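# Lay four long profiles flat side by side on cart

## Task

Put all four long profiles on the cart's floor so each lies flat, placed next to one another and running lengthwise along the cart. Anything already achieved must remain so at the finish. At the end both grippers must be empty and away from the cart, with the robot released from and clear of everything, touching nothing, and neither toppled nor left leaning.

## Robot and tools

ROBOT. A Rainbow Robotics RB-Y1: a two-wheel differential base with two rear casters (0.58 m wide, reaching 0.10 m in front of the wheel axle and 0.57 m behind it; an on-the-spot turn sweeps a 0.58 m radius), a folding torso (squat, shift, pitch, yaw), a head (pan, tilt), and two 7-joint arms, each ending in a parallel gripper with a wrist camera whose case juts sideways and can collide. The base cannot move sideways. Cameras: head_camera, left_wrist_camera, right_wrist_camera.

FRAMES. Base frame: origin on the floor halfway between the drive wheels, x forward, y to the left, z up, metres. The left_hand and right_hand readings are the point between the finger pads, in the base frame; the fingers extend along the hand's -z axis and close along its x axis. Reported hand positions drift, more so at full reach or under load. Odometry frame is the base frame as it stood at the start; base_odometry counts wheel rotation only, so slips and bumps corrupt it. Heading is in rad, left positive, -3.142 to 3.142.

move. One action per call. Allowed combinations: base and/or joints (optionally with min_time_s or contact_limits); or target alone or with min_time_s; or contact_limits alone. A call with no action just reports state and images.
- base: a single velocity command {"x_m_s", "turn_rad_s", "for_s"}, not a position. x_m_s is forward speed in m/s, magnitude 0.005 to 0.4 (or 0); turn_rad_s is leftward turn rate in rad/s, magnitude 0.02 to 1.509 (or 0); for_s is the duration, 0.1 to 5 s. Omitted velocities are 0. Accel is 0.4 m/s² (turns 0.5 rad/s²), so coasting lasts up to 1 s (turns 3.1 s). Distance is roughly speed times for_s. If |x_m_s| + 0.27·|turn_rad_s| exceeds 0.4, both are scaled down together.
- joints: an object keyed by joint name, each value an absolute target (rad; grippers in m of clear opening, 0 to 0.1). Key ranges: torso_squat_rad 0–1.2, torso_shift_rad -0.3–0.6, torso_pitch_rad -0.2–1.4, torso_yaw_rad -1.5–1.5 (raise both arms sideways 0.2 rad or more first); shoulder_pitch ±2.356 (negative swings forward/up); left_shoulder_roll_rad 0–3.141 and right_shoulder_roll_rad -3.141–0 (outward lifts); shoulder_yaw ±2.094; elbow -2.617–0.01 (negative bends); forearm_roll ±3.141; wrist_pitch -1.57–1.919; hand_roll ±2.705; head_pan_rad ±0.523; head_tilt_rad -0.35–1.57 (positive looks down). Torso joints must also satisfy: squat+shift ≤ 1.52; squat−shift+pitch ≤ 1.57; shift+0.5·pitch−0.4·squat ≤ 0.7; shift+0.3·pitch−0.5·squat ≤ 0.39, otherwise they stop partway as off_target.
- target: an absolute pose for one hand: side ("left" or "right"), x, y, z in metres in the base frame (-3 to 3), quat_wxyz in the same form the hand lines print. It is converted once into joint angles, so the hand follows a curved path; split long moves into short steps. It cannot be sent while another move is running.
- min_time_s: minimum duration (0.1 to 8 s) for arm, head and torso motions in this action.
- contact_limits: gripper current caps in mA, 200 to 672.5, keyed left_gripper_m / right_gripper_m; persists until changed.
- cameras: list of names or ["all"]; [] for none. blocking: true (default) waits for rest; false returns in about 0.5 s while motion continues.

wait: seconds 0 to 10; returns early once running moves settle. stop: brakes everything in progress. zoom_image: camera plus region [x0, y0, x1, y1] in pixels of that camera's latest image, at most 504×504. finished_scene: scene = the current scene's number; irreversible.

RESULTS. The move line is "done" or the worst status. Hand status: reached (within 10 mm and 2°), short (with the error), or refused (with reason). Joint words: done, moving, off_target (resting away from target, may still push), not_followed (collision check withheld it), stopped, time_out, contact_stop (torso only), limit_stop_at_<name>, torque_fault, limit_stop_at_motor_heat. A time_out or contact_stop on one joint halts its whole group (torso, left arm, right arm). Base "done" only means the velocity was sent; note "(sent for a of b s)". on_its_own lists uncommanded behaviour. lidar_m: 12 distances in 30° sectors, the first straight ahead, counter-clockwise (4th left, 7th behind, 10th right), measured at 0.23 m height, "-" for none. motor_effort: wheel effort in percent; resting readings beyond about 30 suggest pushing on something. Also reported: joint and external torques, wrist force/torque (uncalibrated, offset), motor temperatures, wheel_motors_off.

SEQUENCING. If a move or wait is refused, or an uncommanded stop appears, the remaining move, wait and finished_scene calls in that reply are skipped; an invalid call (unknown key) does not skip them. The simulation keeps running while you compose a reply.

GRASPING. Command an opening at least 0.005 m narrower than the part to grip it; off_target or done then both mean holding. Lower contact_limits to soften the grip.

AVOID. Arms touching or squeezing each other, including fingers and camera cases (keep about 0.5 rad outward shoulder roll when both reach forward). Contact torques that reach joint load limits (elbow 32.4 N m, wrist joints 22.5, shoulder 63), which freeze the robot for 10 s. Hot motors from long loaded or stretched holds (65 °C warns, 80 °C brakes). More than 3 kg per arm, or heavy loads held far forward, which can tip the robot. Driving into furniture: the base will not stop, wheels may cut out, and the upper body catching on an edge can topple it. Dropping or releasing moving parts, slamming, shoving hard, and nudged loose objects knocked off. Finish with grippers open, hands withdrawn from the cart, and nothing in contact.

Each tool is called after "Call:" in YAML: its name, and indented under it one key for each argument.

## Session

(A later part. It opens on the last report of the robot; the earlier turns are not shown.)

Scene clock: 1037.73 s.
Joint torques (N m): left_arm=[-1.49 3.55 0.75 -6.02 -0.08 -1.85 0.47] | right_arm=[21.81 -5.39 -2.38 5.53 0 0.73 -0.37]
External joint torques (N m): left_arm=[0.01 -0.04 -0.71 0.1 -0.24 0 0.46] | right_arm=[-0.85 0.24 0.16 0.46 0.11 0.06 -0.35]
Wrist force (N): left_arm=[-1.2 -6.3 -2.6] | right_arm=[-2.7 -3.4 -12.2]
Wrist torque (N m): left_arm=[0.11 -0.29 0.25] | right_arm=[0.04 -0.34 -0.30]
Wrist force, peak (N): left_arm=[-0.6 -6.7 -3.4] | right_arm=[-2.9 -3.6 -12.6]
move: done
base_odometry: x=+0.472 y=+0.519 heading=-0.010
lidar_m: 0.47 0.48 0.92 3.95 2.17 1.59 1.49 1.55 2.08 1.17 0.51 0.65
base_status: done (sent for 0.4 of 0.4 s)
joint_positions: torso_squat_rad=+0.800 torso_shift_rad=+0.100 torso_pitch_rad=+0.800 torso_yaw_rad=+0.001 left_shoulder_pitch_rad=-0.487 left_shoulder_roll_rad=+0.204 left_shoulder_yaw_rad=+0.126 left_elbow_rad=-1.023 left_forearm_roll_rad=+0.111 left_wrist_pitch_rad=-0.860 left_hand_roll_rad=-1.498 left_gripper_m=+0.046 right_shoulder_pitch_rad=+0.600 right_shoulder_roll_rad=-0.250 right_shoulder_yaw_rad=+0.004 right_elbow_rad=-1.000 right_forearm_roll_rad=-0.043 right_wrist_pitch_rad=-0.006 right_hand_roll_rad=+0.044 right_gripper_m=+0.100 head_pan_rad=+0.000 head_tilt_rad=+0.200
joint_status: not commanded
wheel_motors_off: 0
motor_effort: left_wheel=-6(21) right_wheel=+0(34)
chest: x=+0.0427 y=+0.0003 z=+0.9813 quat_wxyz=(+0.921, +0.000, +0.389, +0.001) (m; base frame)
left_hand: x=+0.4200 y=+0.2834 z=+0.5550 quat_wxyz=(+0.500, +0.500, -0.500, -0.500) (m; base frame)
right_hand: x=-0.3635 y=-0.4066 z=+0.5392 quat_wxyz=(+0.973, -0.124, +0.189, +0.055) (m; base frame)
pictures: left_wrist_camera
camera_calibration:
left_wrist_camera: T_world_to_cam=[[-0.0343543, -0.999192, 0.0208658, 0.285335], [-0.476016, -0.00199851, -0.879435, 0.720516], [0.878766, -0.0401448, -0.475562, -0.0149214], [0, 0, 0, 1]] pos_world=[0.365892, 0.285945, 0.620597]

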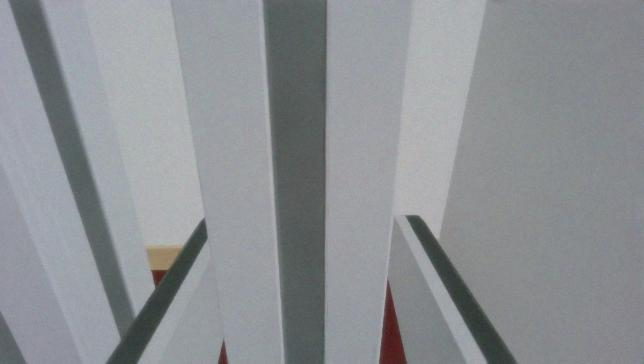

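Call:
move:
  joints: {"left_gripper_m": 0.018}

Call:
move:
  target: {"side": "left", "x": 0.40, "y": 0.2835, "z": 0.575, "quat_wxyz": [0.5, 0.5, -0.5, -0.5]}
  min_time_s: 1.5

Call:
move:
  target: {"side": "left", "x": 0.38, "y": 0.28, "z": 0.63, "quat_wxyz": [0.5, 0.5, -0.5, -0.5]}
  min_time_s: 1.5
  cameras: ["left_wrist_camera"]

Scene clock: 1044.43 s.
Joint torques (N m): left_arm=[-0.93 3.63 1.04 -6.3 0.02 -2.03 -0.25] | right_arm=[21.2 -6.18 -1.63 5.13 0.09 0.65 -0.25]
External joint torques (N m): left_arm=[0.57 0.04 -0.42 -0.17 -0.14 -0.18 -0.26] | right_arm=[-1.46 -0.54 0.91 0.06 0.2 -0.02 -0.23]
Wrist force (N): left_arm=[0.6 -6.2 -2.8] | right_arm=[-2.5 -3.6 -12.2]
Wrist torque (N m): left_arm=[0.13 -0.20 1.00] | right_arm=[0.06 -0.34 -0.31]
Wrist force, peak (N): left_arm=[0.8 -7.0 -2.3] | right_arm=[-2.7 -3.6 -12.6]
move: off_target
base_odometry: x=+0.472 y=+0.519 heading=-0.010
lidar_m: 0.46 0.48 0.91 3.96 2.17 1.58 1.50 1.54 2.09 1.19 0.51 0.66
base_status: not commanded
joint_positions: torso_squat_rad=+0.800 torso_shift_rad=+0.100 torso_pitch_rad=+0.800 torso_yaw_rad=+0.001 left_shoulder_pitch_rad=-0.487 left_shoulder_roll_rad=+0.204 left_shoulder_yaw_rad=+0.126 left_elbow_rad=-1.023 left_forearm_roll_rad=+0.111 left_wrist_pitch_rad=-0.860 left_hand_roll_rad=-1.498 left_gripper_m=+0.031 right_shoulder_pitch_rad=+0.600 right_shoulder_roll_rad=-0.250 right_shoulder_yaw_rad=+0.004 right_elbow_rad=-1.000 right_forearm_roll_rad=-0.043 right_wrist_pitch_rad=-0.006 right_hand_roll_rad=+0.044 right_gripper_m=+0.100 head_pan_rad=+0.000 head_tilt_rad=+0.200
joint_status: left_gripper_m off_target (ended at +0.031, target +0.018)
wheel_motors_off: 0
motor_effort: left_wheel=-6(7) right_wheel=+0(5)
chest: x=+0.0427 y=+0.0003 z=+0.9813 quat_wxyz=(+0.921, +0.000, +0.389, +0.001) (m; base frame)
left_hand: x=+0.4200 y=+0.2834 z=+0.5550 quat_wxyz=(+0.500, +0.500, -0.500, -0.500) (m; base frame)
right_hand: x=-0.3635 y=-0.4066 z=+0.5392 quat_wxyz=(+0.973, -0.124, +0.189, +0.055) (m; base frame)
camera_calibration:
head_camera: T_world_to_cam=[[-0.0533423, -0.998299, 0.0235323, -0.00929167], [-0.813716, 0.0297957, -0.580499, 0.86223], [0.57881, -0.0501138, -0.813921, 0.723859], [0, 0, 0, 1]] pos_world=[0.282137, 0.00130871, 1.08991]
left_wrist_camera: T_world_to_cam=[[-0.0343506, -0.999187, 0.0210892, 0.285294], [-0.476021, -0.00219668, -0.879431, 0.720572], [0.878763, -0.0402479, -0.475558, -0.0148897], [0, 0, 0, 1]] pos_world=[0.365892, 0.286046, 0.620596]
right_wrist_camera: T_world_to_cam=[[-0.927386, -0.0436309, 0.371554, -0.553562], [0.0352122, 0.978586, 0.202802, 0.331516], [-0.372446, 0.201159, -0.905991, 0.509025], [0, 0, 0, 1]] pos_world=[-0.335454, -0.450964, 0.599617]

Scene clock: 1046.27 s.
Joint torques (N m): left_arm=[-1.34 2.7 0.78 -10.69 -0.29 -4.06 -0.26] | right_arm=[21.04 -5.83 -1.59 5.32 0.16 0.59 -0.36]
External joint torques (N m): left_arm=[-1.38 -0.47 -0.83 -4.11 -0.44 -2.21 -0.27] | right_arm=[-1.62 -0.19 0.95 0.24 0.26 -0.08 -0.34]
Wrist force (N): left_arm=[-0.7 -15.5 -3.0] | right_arm=[-2.4 -3.6 -12.2]
Wrist torque (N m): left_arm=[0.01 -0.21 0.21] | right_arm=[0.06 -0.33 -0.31]
Wrist force, peak (N): left_arm=[-0.6 -15.9 -3.0] | right_arm=[-2.3 -3.4 -12.8]
move: done
base_odometry: x=+0.472 y=+0.519 heading=-0.010
lidar_m: 0.46 0.47 0.91 3.96 2.17 1.58 1.49 1.54 2.09 1.19 0.50 0.64
base_status: not commanded
joint_positions: torso_squat_rad=+0.800 torso_shift_rad=+0.100 torso_pitch_rad=+0.800 torso_yaw_rad=+0.001 left_shoulder_pitch_rad=-0.358 left_shoulder_roll_rad=+0.187 left_shoulder_yaw_rad=+0.115 left_elbow_rad=-1.217 left_forearm_roll_rad=+0.105 left_wrist_pitch_rad=-0.793 left_hand_roll_rad=-1.498 left_gripper_m=+0.031 right_shoulder_pitch_rad=+0.600 right_shoulder_roll_rad=-0.250 right_shoulder_yaw_rad=+0.004 right_elbow_rad=-1.000 right_forearm_roll_rad=-0.043 right_wrist_pitch_rad=-0.006 right_hand_roll_rad=+0.044 right_gripper_m=+0.100 head_pan_rad=+0.000 head_tilt_rad=+0.200
joint_status: all done
wheel_motors_off: 0
motor_effort: left_wheel=-5(7) right_wheel=+2(6)
chest: x=+0.0427 y=+0.0003 z=+0.9813 quat_wxyz=(+0.921, +0.000, +0.389, +0.001) (m; base frame)
left_hand: x=+0.3996 y=+0.2837 z=+0.5744 quat_wxyz=(+0.500, +0.500, -0.500, -0.500) (m; base frame)
left_hand_status: reached (checked arc, planned for 1.5 s): 1 mm and 0.0 deg off.
right_hand: x=-0.3635 y=-0.4066 z=+0.5392 quat_wxyz=(+0.973, -0.124, +0.189, +0.055) (m; base frame)
camera_calibration:
head_camera: T_world_to_cam=[[-0.0533423, -0.998299, 0.0235323, -0.00929167], [-0.813716, 0.0297957, -0.580499, 0.86223], [0.57881, -0.0501138, -0.813921, 0.723859], [0, 0, 0, 1]] pos_world=[0.282137, 0.00130871, 1.08991]
left_wrist_camera: T_world_to_cam=[[-0.0342665, -0.9992, 0.0205984, 0.284671], [-0.476089, -0.00180169, -0.879395, 0.727811], [0.878729, -0.0399405, -0.475646, 0.0122513], [0, 0, 0, 1]] pos_world=[0.345492, 0.286244, 0.639997]
right_wrist_camera: T_world_to_cam=[[-0.927386, -0.0436309, 0.371554, -0.553562], [0.0352122, 0.978586, 0.202802, 0.331516], [-0.372446, 0.201159, -0.905991, 0.509025], [0, 0, 0, 1]] pos_world=[-0.335454, -0.450964, 0.599617]

Scene clock: 1048.10 s.
Joint torques (N m): left_arm=[0.58 1.62 1.57 -11.64 0.11 -4.39 0.04] | right_arm=[21.19 -5.77 -1.71 5.19 0.06 0.68 -0.29]
External joint torques (N m): left_arm=[-1.4 -0.92 -0.22 -4.02 -0.04 -2.54 0.03] | right_arm=[-1.47 -0.13 0.83 0.12 0.17 0.01 -0.27]
Wrist force (N): left_arm=[-0.6 -15.1 -3.1] | right_arm=[-2.5 -3.3 -12.3]
Wrist torque (N m): left_arm=[-0.11 -0.21 0.26] | right_arm=[0.03 -0.34 -0.30]
Wrist force, peak (N): left_arm=[-0.6 -16.5 -3.4] | right_arm=[-2.7 -3.3 -12.6]
move: done
base_odometry: x=+0.472 y=+0.519 heading=-0.010
lidar_m: 0.45 0.45 0.91 3.96 2.18 1.58 1.49 1.54 2.08 1.19 0.50 0.65
base_status: not commanded
joint_positions: torso_squat_rad=+0.800 torso_shift_rad=+0.100 torso_pitch_rad=+0.800 torso_yaw_rad=+0.001 left_shoulder_pitch_rad=-0.150 left_shoulder_roll_rad=+0.161 left_shoulder_yaw_rad=+0.096 left_elbow_rad=-1.589 left_forearm_roll_rad=+0.098 left_wrist_pitch_rad=-0.638 left_hand_roll_rad=-1.498 left_gripper_m=+0.031 right_shoulder_pitch_rad=+0.600 right_shoulder_roll_rad=-0.250 right_shoulder_yaw_rad=+0.004 right_elbow_rad=-1.000 right_forearm_roll_rad=-0.043 right_wrist_pitch_rad=-0.006 right_hand_roll_rad=+0.044 right_gripper_m=+0.100 head_pan_rad=+0.000 head_tilt_rad=+0.200
joint_status: all done
wheel_motors_off: 0
motor_effort: left_wheel=-6(7) right_wheel=+1(6)
chest: x=+0.0427 y=+0.0003 z=+0.9813 quat_wxyz=(+0.921, +0.000, +0.389, +0.001) (m; base frame)
left_hand: x=+0.3794 y=+0.2802 z=+0.6298 quat_wxyz=(+0.497, +0.502, -0.503, -0.498) (m; base frame)
left_hand_status: reached (checked arc, planned for 1.5 s): 1 mm and 0.6 deg off.
right_hand: x=-0.3636 y=-0.4066 z=+0.5392 quat_wxyz=(+0.973, -0.124, +0.189, +0.055) (m; base frame)
pictures: left_wrist_camera
camera_calibration:
left_wrist_camera: T_world_to_cam=[[-0.0360166, -0.999149, 0.0200842, 0.28034], [-0.466166, -0.000979522, -0.884697, 0.766256], [0.883964, -0.0412264, -0.465734, 0.0483426], [0, 0, 0, 1]] pos_world=[0.324566, 0.282845, 0.694788]

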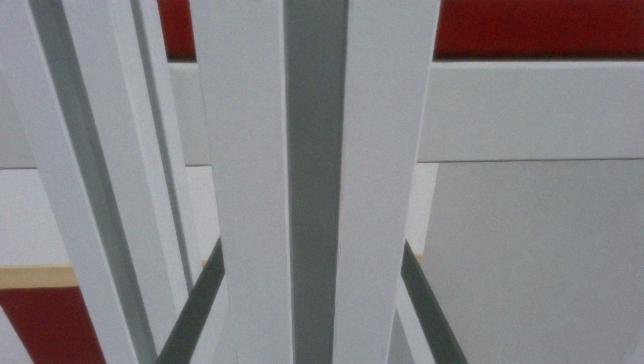

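Call:
move:
  base: {"x_m_s": -0.3, "for_s": 2.45}

Call:
move:
  base: {"turn_rad_s": -0.6, "for_s": 2.6}

Call:
move:
  base: {"x_m_s": 0.35, "for_s": 3.5}

Call:
move:
  base: {"turn_rad_s": 0.6, "for_s": 2.5667}

Call:
move:
  joints: {"left_hand_roll_rad": 0.03}
  min_time_s: 2.5
  cameras: ["head_camera"]

Call:
move:
  joints: {"torso_squat_rad": 0.7, "torso_pitch_rad": 1.0, "torso_shift_rad": 0.2, "head_tilt_rad": 0.0, "left_shoulder_pitch_rad": -0.1, "left_shoulder_roll_rad": 0.05, "left_shoulder_yaw_rad": 0.0, "left_elbow_rad": -2.3, "left_forearm_roll_rad": 0.2, "left_wrist_pitch_rad": -0.3, "left_hand_roll_rad": -0.2}
  min_time_s: 3

Call:
move:
  target: {"side": "left", "x": 0.47, "y": 0.215, "z": 0.79, "quat_wxyz": [0.707, 0.0148, -0.707, 0.0148]}
  min_time_s: 1.5
  cameras: ["head_camera"]

Scene clock: 1059.30 s.
Joint torques (N m): left_arm=[-0.89 2.11 0.66 -12 -0.12 -4.48 -0.23] | right_arm=[21.22 -5.81 -1.62 4.7 0.08 0.52 -0.44]
External joint torques (N m): left_arm=[-2.87 -0.43 -1.12 -4.38 -0.27 -2.63 -0.24] | right_arm=[-1.44 -0.17 0.93 -0.37 0.18 -0.15 -0.41]
Wrist force (N): left_arm=[-0.3 -15.7 -3.1] | right_arm=[-2.2 -3.6 -12.3]
Wrist torque (N m): left_arm=[-0.14 -0.19 0.26] | right_arm=[0.06 -0.30 -0.29]
Wrist force, peak (N): left_arm=[-0.3 -16.1 -3.7] | right_arm=[-2.5 -3.4 -12.7]
move: done
base_odometry: x=-0.268 y=+0.526 heading=-0.010
lidar_m: 1.20 0.45 2.52 3.20 1.13 0.81 0.75 0.78 1.06 2.75 1.48 1.15
base_status: done (sent for 2.47 of 2.47 s)
joint_positions: torso_squat_rad=+0.800 torso_shift_rad=+0.100 torso_pitch_rad=+0.800 torso_yaw_rad=+0.001 left_shoulder_pitch_rad=-0.150 left_shoulder_roll_rad=+0.161 left_shoulder_yaw_rad=+0.096 left_elbow_rad=-1.589 left_forearm_roll_rad=+0.098 left_wrist_pitch_rad=-0.638 left_hand_roll_rad=-1.498 left_gripper_m=+0.031 right_shoulder_pitch_rad=+0.600 right_shoulder_roll_rad=-0.250 right_shoulder_yaw_rad=+0.004 right_elbow_rad=-1.000 right_forearm_roll_rad=-0.043 right_wrist_pitch_rad=-0.006 right_hand_roll_rad=+0.044 right_gripper_m=+0.100 head_pan_rad=+0.000 head_tilt_rad=+0.200
joint_status: not commanded
wheel_motors_off: 0
motor_effort: left_wheel=-7(28) right_wheel=+9(49)
chest: x=+0.0428 y=+0.0003 z=+0.9813 quat_wxyz=(+0.921, +0.000, +0.390, +0.001) (m; base frame)
left_hand: x=+0.3793 y=+0.2802 z=+0.6297 quat_wxyz=(+0.497, +0.502, -0.503, -0.498) (m; base frame)
right_hand: x=-0.3637 y=-0.4066 z=+0.5393 quat_wxyz=(+0.973, -0.124, +0.189, +0.054) (m; base frame)
camera_calibration:
head_camera: T_world_to_cam=[[-0.0533377, -0.998299, 0.0235391, -0.00929799], [-0.813797, 0.029795, -0.580385, 0.862071], [0.578697, -0.0501124, -0.814002, 0.723898], [0, 0, 0, 1]] pos_world=[0.282137, 0.00130871, 1.08981]
left_wrist_camera: T_world_to_cam=[[-0.0358779, -0.999153, 0.0201363, 0.280259], [-0.466366, -0.00108106, -0.884591, 0.766141], [0.883864, -0.0411281, -0.465932, 0.0485267], [0, 0, 0, 1]] pos_world=[0.324466, 0.282845, 0.694688]
right_wrist_camera: T_world_to_cam=[[-0.927262, -0.0435693, 0.37187, -0.553813], [0.0352992, 0.97861, 0.202676, 0.331615], [-0.372746, 0.20106, -0.905889, 0.508871], [0, 0, 0, 1]] pos_world=[-0.335555, -0.450965, 0.599717]

Scene clock: 1063.43 s.
Joint torques (N m): left_arm=[-0.51 1.38 1.22 -11.35 -0.2 -4.08 -0.04] | right_arm=[21.4 -6.04 -1.67 5.21 0.14 0.75 -0.2]
External joint torques (N m): left_arm=[-2.5 -1.16 -0.57 -3.73 -0.35 -2.24 -0.05] | right_arm=[-1.26 -0.4 0.88 0.14 0.25 0.08 -0.18]
Wrist force (N): left_arm=[-0.7 -15.2 -2.9] | right_arm=[-2.5 -3.4 -12.2]
Wrist torque (N m): left_arm=[0.04 -0.22 0.26] | right_arm=[0.04 -0.35 -0.31]
Wrist force, peak (N): left_arm=[-1.0 -15.8 -2.7] | right_arm=[-2.6 -3.4 -12.6]
move: done
base_odometry: x=-0.268 y=+0.526 heading=-1.570
lidar_m: 2.85 0.44 1.14 1.22 1.20 2.56 3.07 1.08 0.78 0.75 0.78 1.07
base_status: done (sent for 2.6 of 2.6 s)
joint_positions: torso_squat_rad=+0.800 torso_shift_rad=+0.100 torso_pitch_rad=+0.800 torso_yaw_rad=+0.001 left_shoulder_pitch_rad=-0.150 left_shoulder_roll_rad=+0.161 left_shoulder_yaw_rad=+0.096 left_elbow_rad=-1.589 left_forearm_roll_rad=+0.098 left_wrist_pitch_rad=-0.638 left_hand_roll_rad=-1.498 left_gripper_m=+0.031 right_shoulder_pitch_rad=+0.600 right_shoulder_roll_rad=-0.250 right_shoulder_yaw_rad=+0.004 right_elbow_rad=-1.000 right_forearm_roll_rad=-0.043 right_wrist_pitch_rad=-0.006 right_hand_roll_rad=+0.044 right_gripper_m=+0.100 head_pan_rad=+0.000 head_tilt_rad=+0.200
joint_status: not commanded
wheel_motors_off: 0
motor_effort: left_wheel=+11(46) right_wheel=+2(45)
chest: x=+0.0428 y=+0.0003 z=+0.9813 quat_wxyz=(+0.921, +0.000, +0.390, +0.001) (m; base frame)
left_hand: x=+0.3793 y=+0.2802 z=+0.6297 quat_wxyz=(+0.497, +0.502, -0.503, -0.498) (m; base frame)
right_hand: x=-0.3636 y=-0.4066 z=+0.5393 quat_wxyz=(+0.973, -0.124, +0.189, +0.055) (m; base frame)
camera_calibration:
head_camera: T_world_to_cam=[[-0.0533377, -0.998299, 0.0235391, -0.00929799], [-0.813797, 0.029795, -0.580385, 0.862071], [0.578697, -0.0501124, -0.814002, 0.723898], [0, 0, 0, 1]] pos_world=[0.282137, 0.00130871, 1.08981]
left_wrist_camera: T_world_to_cam=[[-0.0358797, -0.999153, 0.020136, 0.280259], [-0.466287, -0.00108362, -0.884633, 0.766145], [0.883906, -0.0411295, -0.465853, 0.0484589], [0, 0, 0, 1]] pos_world=[0.324466, 0.282845, 0.694688]
right_wrist_camera: T_world_to_cam=[[-0.927262, -0.0435693, 0.37187, -0.553813], [0.0352992, 0.97861, 0.202676, 0.331615], [-0.372746, 0.20106, -0.905889, 0.508871], [0, 0, 0, 1]] pos_world=[-0.335555, -0.450965, 0.599717]

Scene clock: 1068.30 s.
Joint torques (N m): left_arm=[1.03 2.72 1 -10.93 -0.04 -4.46 -0.33] | right_arm=[21.21 -5.69 -2.23 5.27 0.06 0.62 -0.24]
External joint torques (N m): left_arm=[-0.95 0.17 -0.79 -3.28 -0.19 -2.61 -0.34] | right_arm=[-1.46 -0.04 0.31 0.2 0.17 -0.05 -0.22]
Wrist force (N): left_arm=[-0.3 -15.9 -3.0] | right_arm=[-2.4 -3.6 -12.5]
Wrist torque (N m): left_arm=[-0.17 -0.18 0.27] | right_arm=[0.05 -0.33 -0.31]
Wrist force, peak (N): left_arm=[-1.1 -15.9 -3.5] | right_arm=[-2.5 -3.6 -12.7]
move: done
base_odometry: x=-0.268 y=-0.699 heading=-1.570
lidar_m: 2.80 0.45 1.05 1.04 1.10 1.78 3.04 1.06 0.77 0.73 0.77 1.05
base_status: done (sent for 3.5 of 3.5 s)
joint_positions: torso_squat_rad=+0.800 torso_shift_rad=+0.100 torso_pitch_rad=+0.800 torso_yaw_rad=+0.001 left_shoulder_pitch_rad=-0.150 left_shoulder_roll_rad=+0.161 left_shoulder_yaw_rad=+0.096 left_elbow_rad=-1.590 left_forearm_roll_rad=+0.098 left_wrist_pitch_rad=-0.638 left_hand_roll_rad=-1.498 left_gripper_m=+0.031 right_shoulder_pitch_rad=+0.600 right_shoulder_roll_rad=-0.250 right_shoulder_yaw_rad=+0.004 right_elbow_rad=-1.000 right_forearm_roll_rad=-0.043 right_wrist_pitch_rad=-0.006 right_hand_roll_rad=+0.044 right_gripper_m=+0.100 head_pan_rad=+0.000 head_tilt_rad=+0.200
joint_status: not commanded
wheel_motors_off: 0
motor_effort: left_wheel=-3(49) right_wheel=+3(40)
chest: x=+0.0429 y=+0.0003 z=+0.9812 quat_wxyz=(+0.921, +0.000, +0.390, +0.001) (m; base frame)
left_hand: x=+0.3794 y=+0.2801 z=+0.6297 quat_wxyz=(+0.497, +0.502, -0.503, -0.498) (m; base frame)
right_hand: x=-0.3635 y=-0.4066 z=+0.5393 quat_wxyz=(+0.973, -0.124, +0.189, +0.055) (m; base frame)
camera_calibration:
head_camera: T_world_to_cam=[[-0.0533366, -0.998299, 0.0235502, -0.00930272], [-0.813925, 0.0297988, -0.580205, 0.861935], [0.578516, -0.0501143, -0.81413, 0.72395], [0, 0, 0, 1]] pos_world=[0.282237, 0.00130872, 1.08971]
left_wrist_camera: T_world_to_cam=[[-0.0359698, -0.999149, 0.020179, 0.280265], [-0.466287, -0.00107966, -0.884633, 0.766237], [0.883902, -0.0412293, -0.465851, 0.0483101], [0, 0, 0, 1]] pos_world=[0.324666, 0.282846, 0.694688]
right_wrist_camera: T_world_to_cam=[[-0.927267, -0.0436959, 0.371843, -0.553726], [0.0351787, 0.978604, 0.202723, 0.331561], [-0.372745, 0.201059, -0.90589, 0.508818], [0, 0, 0, 1]] pos_world=[-0.335455, -0.450965, 0.599617]

Scene clock: 1072.40 s.
Joint torques (N m): left_arm=[0.61 1.42 1.59 -11.06 -0.09 -4.4 0.04] | right_arm=[21.3 -6.2 -1.58 5.12 0.17 0.79 -0.2]
External joint torques (N m): left_arm=[-1.38 -1.13 -0.2 -3.44 -0.24 -2.55 0.03] | right_arm=[-1.37 -0.57 0.96 0.05 0.28 0.12 -0.18]
Wrist force (N): left_arm=[-0.2 -15.2 -2.9] | right_arm=[-2.6 -3.4 -12.4]
Wrist torque (N m): left_arm=[0.01 -0.16 0.28] | right_arm=[0.02 -0.36 -0.32]
Wrist force, peak (N): left_arm=[-0.7 -15.6 -3.2] | right_arm=[-2.6 -3.5 -12.6]
move: done
base_odometry: x=-0.268 y=-0.699 heading=-0.031
lidar_m: 1.02 0.45 1.77 3.40 1.11 0.79 0.74 0.76 1.01 2.53 2.72 1.06
base_status: done (sent for 2.57 of 2.57 s)
joint_positions: torso_squat_rad=+0.800 torso_shift_rad=+0.100 torso_pitch_rad=+0.800 torso_yaw_rad=+0.001 left_shoulder_pitch_rad=-0.150 left_shoulder_roll_rad=+0.161 left_shoulder_yaw_rad=+0.096 left_elbow_rad=-1.590 left_forearm_roll_rad=+0.098 left_wrist_pitch_rad=-0.638 left_hand_roll_rad=-1.498 left_gripper_m=+0.031 right_shoulder_pitch_rad=+0.600 right_shoulder_roll_rad=-0.250 right_shoulder_yaw_rad=+0.004 right_elbow_rad=-1.000 right_forearm_roll_rad=-0.043 right_wrist_pitch_rad=-0.006 right_hand_roll_rad=+0.044 right_gripper_m=+0.100 head_pan_rad=+0.000 head_tilt_rad=+0.200
joint_status: not commanded
wheel_motors_off: 0
motor_effort: left_wheel=+1(39) right_wheel=+14(35)
chest: x=+0.0429 y=+0.0003 z=+0.9812 quat_wxyz=(+0.921, +0.000, +0.390, +0.001) (m; base frame)
left_hand: x=+0.3794 y=+0.2801 z=+0.6297 quat_wxyz=(+0.497, +0.502, -0.503, -0.498) (m; base frame)
right_hand: x=-0.3636 y=-0.4066 z=+0.5393 quat_wxyz=(+0.973, -0.124, +0.189, +0.055) (m; base frame)
camera_calibration:
head_camera: T_world_to_cam=[[-0.0533366, -0.998299, 0.0235502, -0.00930272], [-0.813925, 0.0297988, -0.580205, 0.861935], [0.578516, -0.0501143, -0.81413, 0.72395], [0, 0, 0, 1]] pos_world=[0.282237, 0.00130872, 1.08971]
left_wrist_camera: T_world_to_cam=[[-0.0359698, -0.999149, 0.020179, 0.280165], [-0.466287, -0.00107966, -0.884633, 0.766237], [0.883902, -0.0412293, -0.465851, 0.048306], [0, 0, 0, 1]] pos_world=[0.324666, 0.282746, 0.694688]
right_wrist_camera: T_world_to_cam=[[-0.927214, -0.0435961, 0.371987, -0.553787], [0.0353048, 0.978606, 0.202691, 0.331603], [-0.372865, 0.201071, -0.905838, 0.508842], [0, 0, 0, 1]] pos_world=[-0.335456, -0.450965, 0.599717]

Scene clock: 1075.20 s.
Joint torques (N m): left_arm=[0.74 1.8 1.46 -11.19 -0.17 -4.31 0.06] | right_arm=[21.09 -5.73 -1.97 5.02 0.05 0.65 -0.24]
External joint torques (N m): left_arm=[-1.27 -0.8 -0.36 -3.57 -0.27 -2.46 0.11] | right_arm=[-1.57 -0.09 0.57 -0.05 0.16 -0.02 -0.22]
Wrist force (N): left_arm=[-16.3 -1.0 -2.6] | right_arm=[-2.5 -3.5 -12.3]
Wrist torque (N m): left_arm=[-0.19 -0.52 0.33] | right_arm=[0.05 -0.34 -0.30]
Wrist force, peak (N): left_arm=[-16.5 -0.9 -2.7] | right_arm=[-2.3 -3.4 -12.7]
move: done
base_odometry: x=-0.268 y=-0.699 heading=-0.031
lidar_m: 1.02 1.07 1.76 3.39 1.11 0.80 0.74 0.76 1.01 2.53 2.71 1.06
base_status: not commanded
joint_positions: torso_squat_rad=+0.800 torso_shift_rad=+0.100 torso_pitch_rad=+0.800 torso_yaw_rad=+0.001 left_shoulder_pitch_rad=-0.150 left_shoulder_roll_rad=+0.161 left_shoulder_yaw_rad=+0.096 left_elbow_rad=-1.590 left_forearm_roll_rad=+0.098 left_wrist_pitch_rad=-0.638 left_hand_roll_rad=+0.030 left_gripper_m=+0.031 right_shoulder_pitch_rad=+0.600 right_shoulder_roll_rad=-0.250 right_shoulder_yaw_rad=+0.004 right_elbow_rad=-1.000 right_forearm_roll_rad=-0.043 right_wrist_pitch_rad=-0.006 right_hand_roll_rad=+0.044 right_gripper_m=+0.100 head_pan_rad=+0.000 head_tilt_rad=+0.200
joint_status: all done
wheel_motors_off: 0
motor_effort: left_wheel=+1(2) right_wheel=+12(15)
chest: x=+0.0429 y=+0.0003 z=+0.9812 quat_wxyz=(+0.921, +0.000, +0.390, +0.001) (m; base frame)
left_hand: x=+0.3794 y=+0.2801 z=+0.6297 quat_wxyz=(+0.703, +0.015, -0.711, -0.016) (m; base frame)
right_hand: x=-0.3636 y=-0.4066 z=+0.5393 quat_wxyz=(+0.973, -0.124, +0.189, +0.055) (m; base frame)
pictures: head_camera
camera_calibration:
head_camera: T_world_to_cam=[[-0.0533366, -0.998299, 0.0235502, -0.00930272], [-0.813925, 0.0297988, -0.580205, 0.861935], [0.578516, -0.0501143, -0.81413, 0.72395], [0, 0, 0, 1]] pos_world=[0.282237, 0.00130872, 1.08971]

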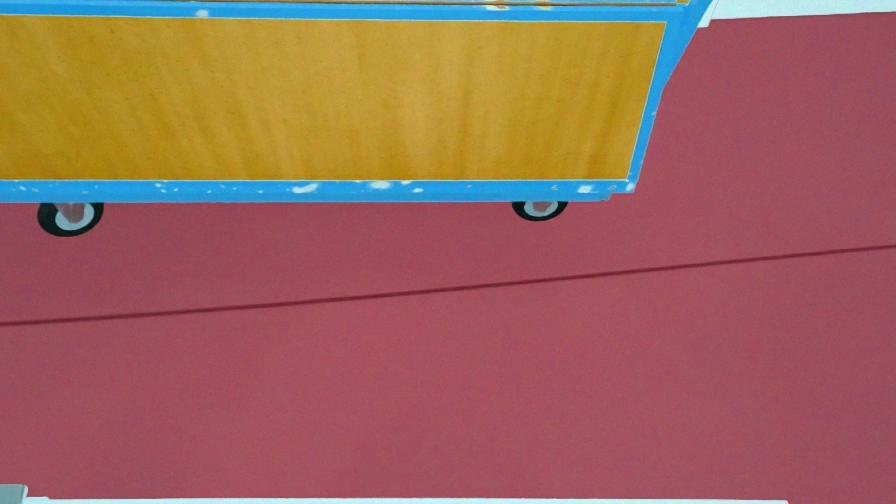

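Scene clock: 1078.50 s.
Joint torques (N m): left_arm=[2.29 -1.06 -1.46 -14.48 -0.15 -4.09 0.01] | right_arm=[23.66 -4.51 -1.48 6.68 -0.01 1.17 -0.24]
External joint torques (N m): left_arm=[-0.49 -1.27 -1.69 -4.85 -0.04 -2.3 0.06] | right_arm=[-1.3 0.18 0.74 -0.09 0.14 0.15 -0.21]
Wrist force (N): left_arm=[-16.5 -0.6 -1.0] | right_arm=[-1.5 -3.8 -11.9]
Wrist torque (N m): left_arm=[-0.16 -0.50 0.28] | right_arm=[0.06 -0.30 -0.28]
Wrist force, peak (N): left_arm=[-16.8 -0.5 -2.3] | right_arm=[-2.4 -3.4 -12.6]
move: done
base_odometry: x=-0.268 y=-0.699 heading=-0.031
lidar_m: 1.02 1.07 1.75 3.38 1.12 0.80 0.74 0.76 1.02 2.55 2.71 1.06
base_status: not commanded
joint_positions: torso_squat_rad=+0.700 torso_shift_rad=+0.200 torso_pitch_rad=+1.000 torso_yaw_rad=+0.001 left_shoulder_pitch_rad=-0.100 left_shoulder_roll_rad=+0.050 left_shoulder_yaw_rad=+0.000 left_elbow_rad=-2.299 left_forearm_roll_rad=+0.200 left_wrist_pitch_rad=-0.299 left_hand_roll_rad=-0.200 left_gripper_m=+0.031 right_shoulder_pitch_rad=+0.600 right_shoulder_roll_rad=-0.250 right_shoulder_yaw_rad=+0.004 right_elbow_rad=-1.000 right_forearm_roll_rad=-0.043 right_wrist_pitch_rad=-0.006 right_hand_roll_rad=+0.044 right_gripper_m=+0.100 head_pan_rad=+0.000 head_tilt_rad=+0.000
joint_status: all done
wheel_motors_off: 0
motor_effort: left_wheel=+1(2) right_wheel=+15(16)
chest: x=+0.1389 y=+0.0003 z=+0.9723 quat_wxyz=(+0.877, +0.000, +0.480, +0.001) (m; base frame)
left_hand: x=+0.4834 y=+0.2187 z=+0.7718 quat_wxyz=(+0.665, +0.002, -0.747, -0.002) (m; base frame)
right_hand: x=-0.3472 y=-0.4066 z=+0.6199 quat_wxyz=(+0.949, -0.118, +0.286, +0.067) (m; base frame)
camera_calibration:
head_camera: T_world_to_cam=[[-0.0534469, -0.998298, 0.0233468, -0.00177353], [-0.813835, 0.0299993, -0.580322, 0.932685], [0.578633, -0.0500168, -0.814053, 0.620978], [0, 0, 0, 1]] pos_world=[0.399638, 0.00130894, 1.04681]
left_wrist_camera: T_world_to_cam=[[-0.149666, 0.0149932, 0.988623, -0.694521], [-0.4718, -0.87979, -0.0580826, 0.497312], [0.86891, -0.475126, 0.138749, -0.344404], [0, 0, 0, 1]] pos_world=[0.429941, 0.284309, 0.763291]
right_wrist_camera: T_world_to_cam=[[-0.834907, -0.0436197, 0.548659, -0.646069], [0.0748139, 0.978608, 0.191648, 0.335268], [-0.545282, 0.201055, -0.813784, 0.470952], [0, 0, 0, 1]] pos_world=[-0.307689, -0.450965, 0.673472]

Scene clock: 1080.33 s.
Joint torques (N m): left_arm=[2.56 -2.69 -1.25 -14.77 -0.02 -3.71 -0.19] | right_arm=[23.45 -4.63 -1.49 6.82 -0.01 1.11 -0.21]
External joint torques (N m): left_arm=[-0.98 -2.63 -1.11 -4.94 0.13 -2.1 -0.14] | right_arm=[-1.51 0.06 0.73 0.06 0.14 0.1 -0.18]
Wrist force (N): left_arm=[-16.1 -0.1 -2.6] | right_arm=[-1.2 -3.8 -12.0]
Wrist torque (N m): left_arm=[-0.22 -0.49 0.23] | right_arm=[0.04 -0.25 -0.28]
Wrist force, peak (N): left_arm=[-17.0 -0.2 -2.0] | right_arm=[-1.5 -3.8 -12.1]
move: done
base_odometry: x=-0.268 y=-0.699 heading=-0.031
lidar_m: 1.02 1.08 1.76 3.38 1.12 0.79 0.74 0.77 1.02 2.54 2.73 1.06
base_status: not commanded
joint_positions: torso_squat_rad=+0.700 torso_shift_rad=+0.200 torso_pitch_rad=+1.000 torso_yaw_rad=+0.001 left_shoulder_pitch_rad=+0.017 left_shoulder_roll_rad=+0.000 left_shoulder_yaw_rad=-0.061 left_elbow_rad=-2.487 left_forearm_roll_rad=+0.476 left_wrist_pitch_rad=-0.119 left_hand_roll_rad=-0.520 left_gripper_m=+0.031 right_shoulder_pitch_rad=+0.600 right_shoulder_roll_rad=-0.250 right_shoulder_yaw_rad=+0.004 right_elbow_rad=-1.000 right_forearm_roll_rad=-0.043 right_wrist_pitch_rad=-0.006 right_hand_roll_rad=+0.044 right_gripper_m=+0.100 head_pan_rad=+0.000 head_tilt_rad=+0.000
joint_status: all done
wheel_motors_off: 0
motor_effort: left_wheel=+1(2) right_wheel=+15(16)
chest: x=+0.1389 y=+0.0003 z=+0.9723 quat_wxyz=(+0.877, +0.000, +0.480, +0.001) (m; base frame)
left_hand: x=+0.4698 y=+0.2152 z=+0.7891 quat_wxyz=(+0.705, +0.010, -0.709, +0.010) (m; base frame)
left_hand_status: reached (checked arc, planned for 1.5 s): 1 mm and 0.9 deg off.
right_hand: x=-0.3472 y=-0.4066 z=+0.6199 quat_wxyz=(+0.949, -0.118, +0.286, +0.067) (m; base frame)
pictures: head_camera
camera_calibration:
head_camera: T_world_to_cam=[[-0.0534469, -0.998298, 0.0233468, -0.00177353], [-0.813835, 0.0299993, -0.580322, 0.932685], [0.578633, -0.0500168, -0.814053, 0.620978], [0, 0, 0, 1]] pos_world=[0.399638, 0.00130894, 1.04681]

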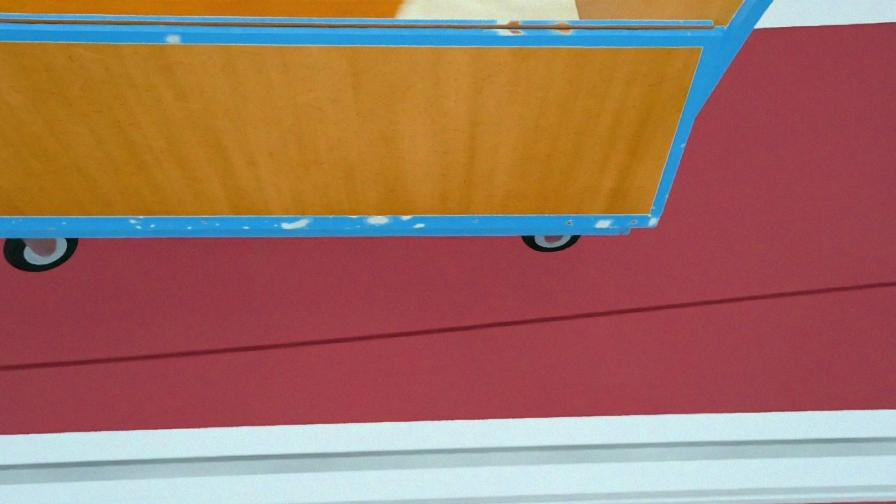

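Call:
move:
  base: {"turn_rad_s": 0.3, "for_s": 0.2}
  cameras: ["head_camera"]

Scene clock: 1088.43 s.
Joint torques (N m): left_arm=[2.91 -1.32 -1.28 -14.22 -0.06 -3.85 -0.29] | right_arm=[23.95 -4.85 -1.93 7.1 -0.18 1.04 -0.22]
External joint torques (N m): left_arm=[-0.63 -1.26 -1.13 -4.4 0.09 -2.24 -0.24] | right_arm=[-1.01 -0.16 0.29 0.34 -0.02 0.02 -0.19]
Wrist force (N): left_arm=[-16.1 0.0 -2.9] | right_arm=[-1.2 -3.6 -11.9]
Wrist torque (N m): left_arm=[-0.02 -0.51 0.26] | right_arm=[0.03 -0.27 -0.26]
Wrist force, peak (N): left_arm=[-16.7 -0.6 -3.0] | right_arm=[-1.4 -3.8 -12.1]
move: done
base_odometry: x=-0.268 y=-0.699 heading=-0.012
lidar_m: 1.02 1.08 1.76 3.13 1.09 0.79 0.74 0.76 1.03 2.69 2.60 1.06
base_status: done (sent for 0.2 of 0.2 s)
joint_positions: torso_squat_rad=+0.700 torso_shift_rad=+0.200 torso_pitch_rad=+1.000 torso_yaw_rad=+0.001 left_shoulder_pitch_rad=+0.017 left_shoulder_roll_rad=+0.000 left_shoulder_yaw_rad=-0.061 left_elbow_rad=-2.487 left_forearm_roll_rad=+0.476 left_wrist_pitch_rad=-0.119 left_hand_roll_rad=-0.520 left_gripper_m=+0.031 right_shoulder_pitch_rad=+0.600 right_shoulder_roll_rad=-0.250 right_shoulder_yaw_rad=+0.004 right_elbow_rad=-1.000 right_forearm_roll_rad=-0.043 right_wrist_pitch_rad=-0.006 right_hand_roll_rad=+0.044 right_gripper_m=+0.100 head_pan_rad=+0.000 head_tilt_rad=+0.000
joint_status: not commanded
wheel_motors_off: 0
motor_effort: left_wheel=+0(23) right_wheel=+15(37)
chest: x=+0.1389 y=+0.0003 z=+0.9723 quat_wxyz=(+0.877, +0.000, +0.480, +0.001) (m; base frame)
left_hand: x=+0.4698 y=+0.2151 z=+0.7891 quat_wxyz=(+0.705, +0.010, -0.709, +0.010) (m; base frame)
right_hand: x=-0.3472 y=-0.4066 z=+0.6199 quat_wxyz=(+0.949, -0.118, +0.286, +0.067) (m; base frame)
pictures: head_camera
camera_calibration:
head_camera: T_world_to_cam=[[-0.0534469, -0.998298, 0.0233468, -0.00177353], [-0.813835, 0.0299993, -0.580322, 0.932685], [0.578633, -0.0500168, -0.814053, 0.620978], [0, 0, 0, 1]] pos_world=[0.399638, 0.00130894, 1.04681]

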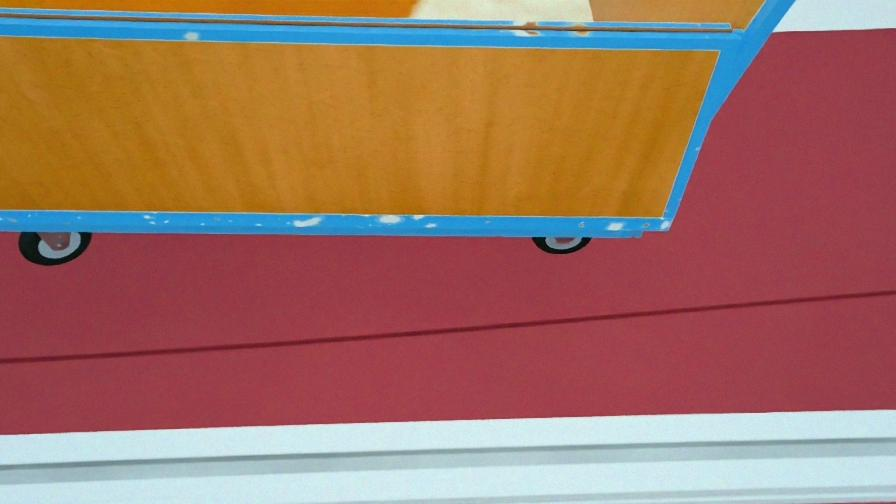

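Call:
move:
  base: {"turn_rad_s": -0.3, "for_s": 0.2667}
  cameras: ["head_camera"]

Scene clock: 1100.00 s.
Joint torques (N m): left_arm=[2.37 -1.04 -1.35 -14.15 0.27 -3.76 -0.15] | right_arm=[23.66 -4.92 -1.82 6.97 0.09 1 -0.38]
External joint torques (N m): left_arm=[-1.17 -0.98 -1.2 -4.33 0.42 -2.15 -0.09] | right_arm=[-1.31 -0.24 0.4 0.21 0.24 -0.01 -0.35]
Wrist force (N): left_arm=[-16.0 -0.4 -3.1] | right_arm=[-1.4 -3.5 -11.8]
Wrist torque (N m): left_arm=[-0.21 -0.46 0.27] | right_arm=[0.02 -0.26 -0.30]
Wrist force, peak (N): left_arm=[-16.6 -0.3 -3.0] | right_arm=[-1.6 -3.7 -12.1]
move: done
base_odometry: x=-0.268 y=-0.699 heading=-0.047
lidar_m: 1.02 1.07 1.75 3.63 1.14 0.80 0.73 0.76 0.99 2.41 2.76 1.06
base_status: done (sent for 0.27 of 0.27 s)
joint_positions: torso_squat_rad=+0.700 torso_shift_rad=+0.200 torso_pitch_rad=+1.000 torso_yaw_rad=+0.001 left_shoulder_pitch_rad=+0.017 left_shoulder_roll_rad=+0.000 left_shoulder_yaw_rad=-0.061 left_elbow_rad=-2.487 left_forearm_roll_rad=+0.476 left_wrist_pitch_rad=-0.119 left_hand_roll_rad=-0.520 left_gripper_m=+0.031 right_shoulder_pitch_rad=+0.600 right_shoulder_roll_rad=-0.250 right_shoulder_yaw_rad=+0.004 right_elbow_rad=-1.000 right_forearm_roll_rad=-0.043 right_wrist_pitch_rad=-0.006 right_hand_roll_rad=+0.044 right_gripper_m=+0.100 head_pan_rad=+0.000 head_tilt_rad=+0.000
joint_status: not commanded
wheel_motors_off: 0
motor_effort: left_wheel=+0(16) right_wheel=-2(12)
chest: x=+0.1389 y=+0.0003 z=+0.9723 quat_wxyz=(+0.877, +0.000, +0.480, +0.001) (m; base frame)
left_hand: x=+0.4698 y=+0.2151 z=+0.7891 quat_wxyz=(+0.705, +0.010, -0.709, +0.010) (m; base frame)
right_hand: x=-0.3472 y=-0.4066 z=+0.6199 quat_wxyz=(+0.949, -0.118, +0.286, +0.067) (m; base frame)
pictures: head_camera
camera_calibration:
head_camera: T_world_to_cam=[[-0.0534469, -0.998298, 0.0233468, -0.00177353], [-0.813835, 0.0299993, -0.580322, 0.932685], [0.578633, -0.0500168, -0.814053, 0.620978], [0, 0, 0, 1]] pos_world=[0.399638, 0.00130894, 1.04681]

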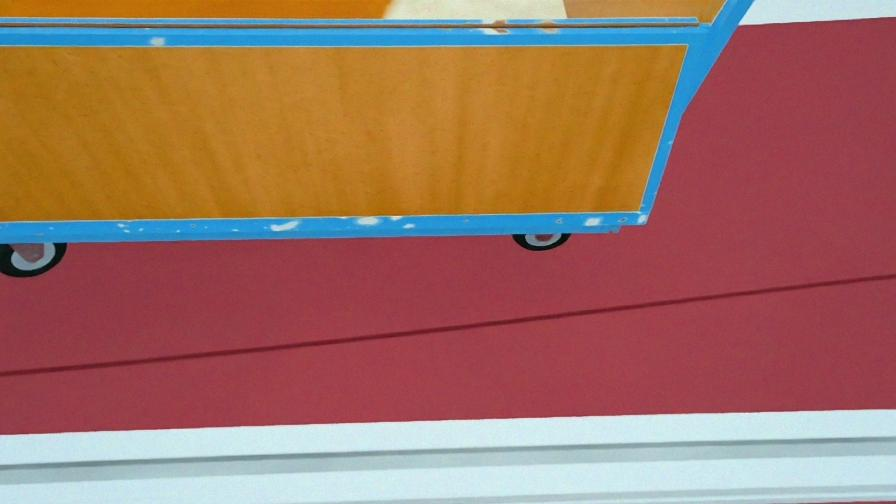

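Call:
move:
  target: {"side": "left", "x": 0.47, "y": 0.230, "z": 0.79, "quat_wxyz": [0.707, 0.0148, -0.707, 0.0148]}
  min_time_s: 0.7

Call:
move:
  base: {"x_m_s": 0.25, "for_s": 3.3}
  cameras: ["head_camera"]

Scene clock: 1107.27 s.
Joint torques (N m): left_arm=[2.84 2 0.68 -14.84 -0.01 -3.65 0.48] | right_arm=[23.69 -4.88 -2.06 6.97 0.12 1.17 -0.29]
External joint torques (N m): left_arm=[-0.86 1.81 0.47 -4.99 0.12 -2.03 0.54] | right_arm=[-1.27 -0.2 0.15 0.21 0.27 0.16 -0.26]
Wrist force (N): left_arm=[-16.2 -0.1 -2.9] | right_arm=[-1.6 -3.5 -11.8]
Wrist torque (N m): left_arm=[-0.22 -0.49 0.26] | right_arm=[0.02 -0.30 -0.28]
Wrist force, peak (N): left_arm=[-16.8 -0.3 -2.7] | right_arm=[-1.6 -3.6 -12.1]
move: done
base_odometry: x=-0.268 y=-0.699 heading=-0.047
lidar_m: 1.02 1.07 1.75 3.63 1.13 0.81 0.73 0.76 1.00 2.42 2.76 1.07
base_status: not commanded
joint_positions: torso_squat_rad=+0.700 torso_shift_rad=+0.200 torso_pitch_rad=+1.000 torso_yaw_rad=+0.001 left_shoulder_pitch_rad=+0.020 left_shoulder_roll_rad=+0.007 left_shoulder_yaw_rad=-0.014 left_elbow_rad=-2.496 left_forearm_roll_rad=+0.500 left_wrist_pitch_rad=-0.106 left_hand_roll_rad=-0.499 left_gripper_m=+0.031 right_shoulder_pitch_rad=+0.600 right_shoulder_roll_rad=-0.250 right_shoulder_yaw_rad=+0.004 right_elbow_rad=-1.000 right_forearm_roll_rad=-0.043 right_wrist_pitch_rad=-0.006 right_hand_roll_rad=+0.044 right_gripper_m=+0.100 head_pan_rad=+0.000 head_tilt_rad=+0.000
joint_status: all done
wheel_motors_off: 0
motor_effort: left_wheel=+0(1) right_wheel=-2(3)
chest: x=+0.1389 y=+0.0003 z=+0.9723 quat_wxyz=(+0.877, +0.000, +0.480, +0.001) (m; base frame)
left_hand: x=+0.4695 y=+0.2294 z=+0.7897 quat_wxyz=(+0.707, +0.015, -0.707, +0.015) (m; base frame)
left_hand_status: reached (checked arc, planned for 0.7 s): 1 mm and 0.0 deg off.
right_hand: x=-0.3472 y=-0.4066 z=+0.6199 quat_wxyz=(+0.949, -0.118, +0.286, +0.067) (m; base frame)
camera_calibration:
head_camera: T_world_to_cam=[[-0.0534469, -0.998298, 0.0233468, -0.00177353], [-0.813835, 0.0299993, -0.580322, 0.932685], [0.578633, -0.0500168, -0.814053, 0.620978], [0, 0, 0, 1]] pos_world=[0.399638, 0.00130894, 1.04681]
left_wrist_camera: T_world_to_cam=[[-0.0345728, 0.0190959, 0.99922, -0.777763], [-0.438296, -0.898828, 0.00201236, 0.442344], [0.898166, -0.437884, 0.0394446, -0.273549], [0, 0, 0, 1]] pos_world=[0.412681, 0.292661, 0.787056]
right_wrist_camera: T_world_to_cam=[[-0.834907, -0.0436197, 0.548659, -0.646069], [0.0748139, 0.978608, 0.191648, 0.335268], [-0.545282, 0.201055, -0.813784, 0.470952], [0, 0, 0, 1]] pos_world=[-0.307689, -0.450965, 0.673472]

Scene clock: 1111.70 s.
Joint torques (N m): left_arm=[1.5 2.12 0.32 -14.03 -0.1 -3.82 0.55] | right_arm=[24.1 -4.73 -1.94 7.44 0.05 1.07 -0.31]
External joint torques (N m): left_arm=[-2.2 1.93 0.1 -4.19 0.03 -2.2 0.6] | right_arm=[-0.87 -0.05 0.27 0.67 0.2 0.05 -0.28]
Wrist force (N): left_arm=[-16.7 -0.4 -3.6] | right_arm=[-1.3 -3.9 -11.8]
Wrist torque (N m): left_arm=[-0.16 -0.52 0.31] | right_arm=[0.06 -0.29 -0.28]
Wrist force, peak (N): left_arm=[-17.3 -0.5 -3.8] | right_arm=[-1.7 -3.8 -12.2]
move: done
base_odometry: x=+0.556 y=-0.737 heading=-0.046
lidar_m: 0.20 0.21 0.29 0.86 2.37 1.67 1.56 1.60 2.10 4.96 0.29 0.21
base_status: done (sent for 3.3 of 3.3 s)
joint_positions: torso_squat_rad=+0.700 torso_shift_rad=+0.200 torso_pitch_rad=+1.000 torso_yaw_rad=+0.001 left_shoulder_pitch_rad=+0.020 left_shoulder_roll_rad=+0.007 left_shoulder_yaw_rad=-0.014 left_elbow_rad=-2.496 left_forearm_roll_rad=+0.500 left_wrist_pitch_rad=-0.106 left_hand_roll_rad=-0.499 left_gripper_m=+0.031 right_shoulder_pitch_rad=+0.600 right_shoulder_roll_rad=-0.250 right_shoulder_yaw_rad=+0.004 right_elbow_rad=-1.000 right_forearm_roll_rad=-0.043 right_wrist_pitch_rad=-0.006 right_hand_roll_rad=+0.044 right_gripper_m=+0.100 head_pan_rad=+0.000 head_tilt_rad=+0.000
joint_status: not commanded
wheel_motors_off: 0
motor_effort: left_wheel=+7(42) right_wheel=-11(35)
chest: x=+0.1389 y=+0.0003 z=+0.9723 quat_wxyz=(+0.877, +0.000, +0.480, +0.001) (m; base frame)
left_hand: x=+0.4695 y=+0.2295 z=+0.7896 quat_wxyz=(+0.707, +0.015, -0.707, +0.015) (m; base frame)
right_hand: x=-0.3472 y=-0.4066 z=+0.6199 quat_wxyz=(+0.949, -0.118, +0.286, +0.067) (m; base frame)
pictures: head_camera
camera_calibration:
head_camera: T_world_to_cam=[[-0.05344, -0.998298, 0.0233552, -0.00177737], [-0.813916, 0.0299959, -0.580208, 0.932622], [0.57852, -0.0500155, -0.814133, 0.620969], [0, 0, 0, 1]] pos_world=[0.399738, 0.00130893, 1.04671]

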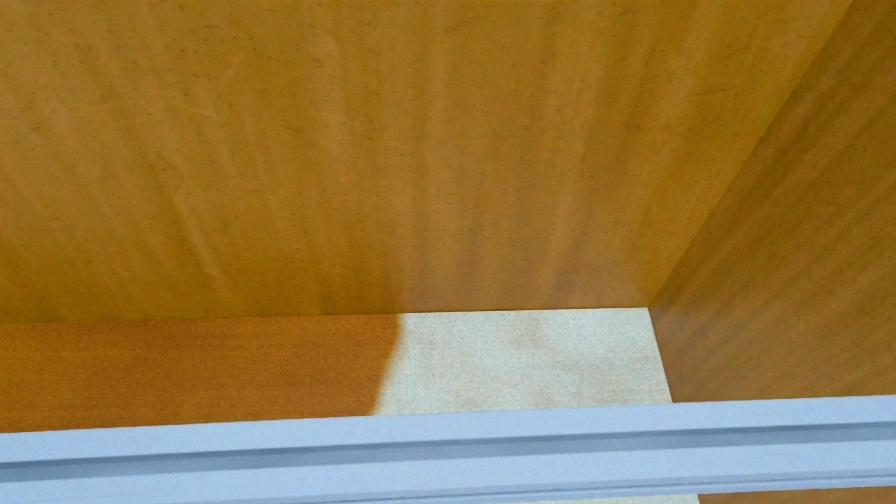

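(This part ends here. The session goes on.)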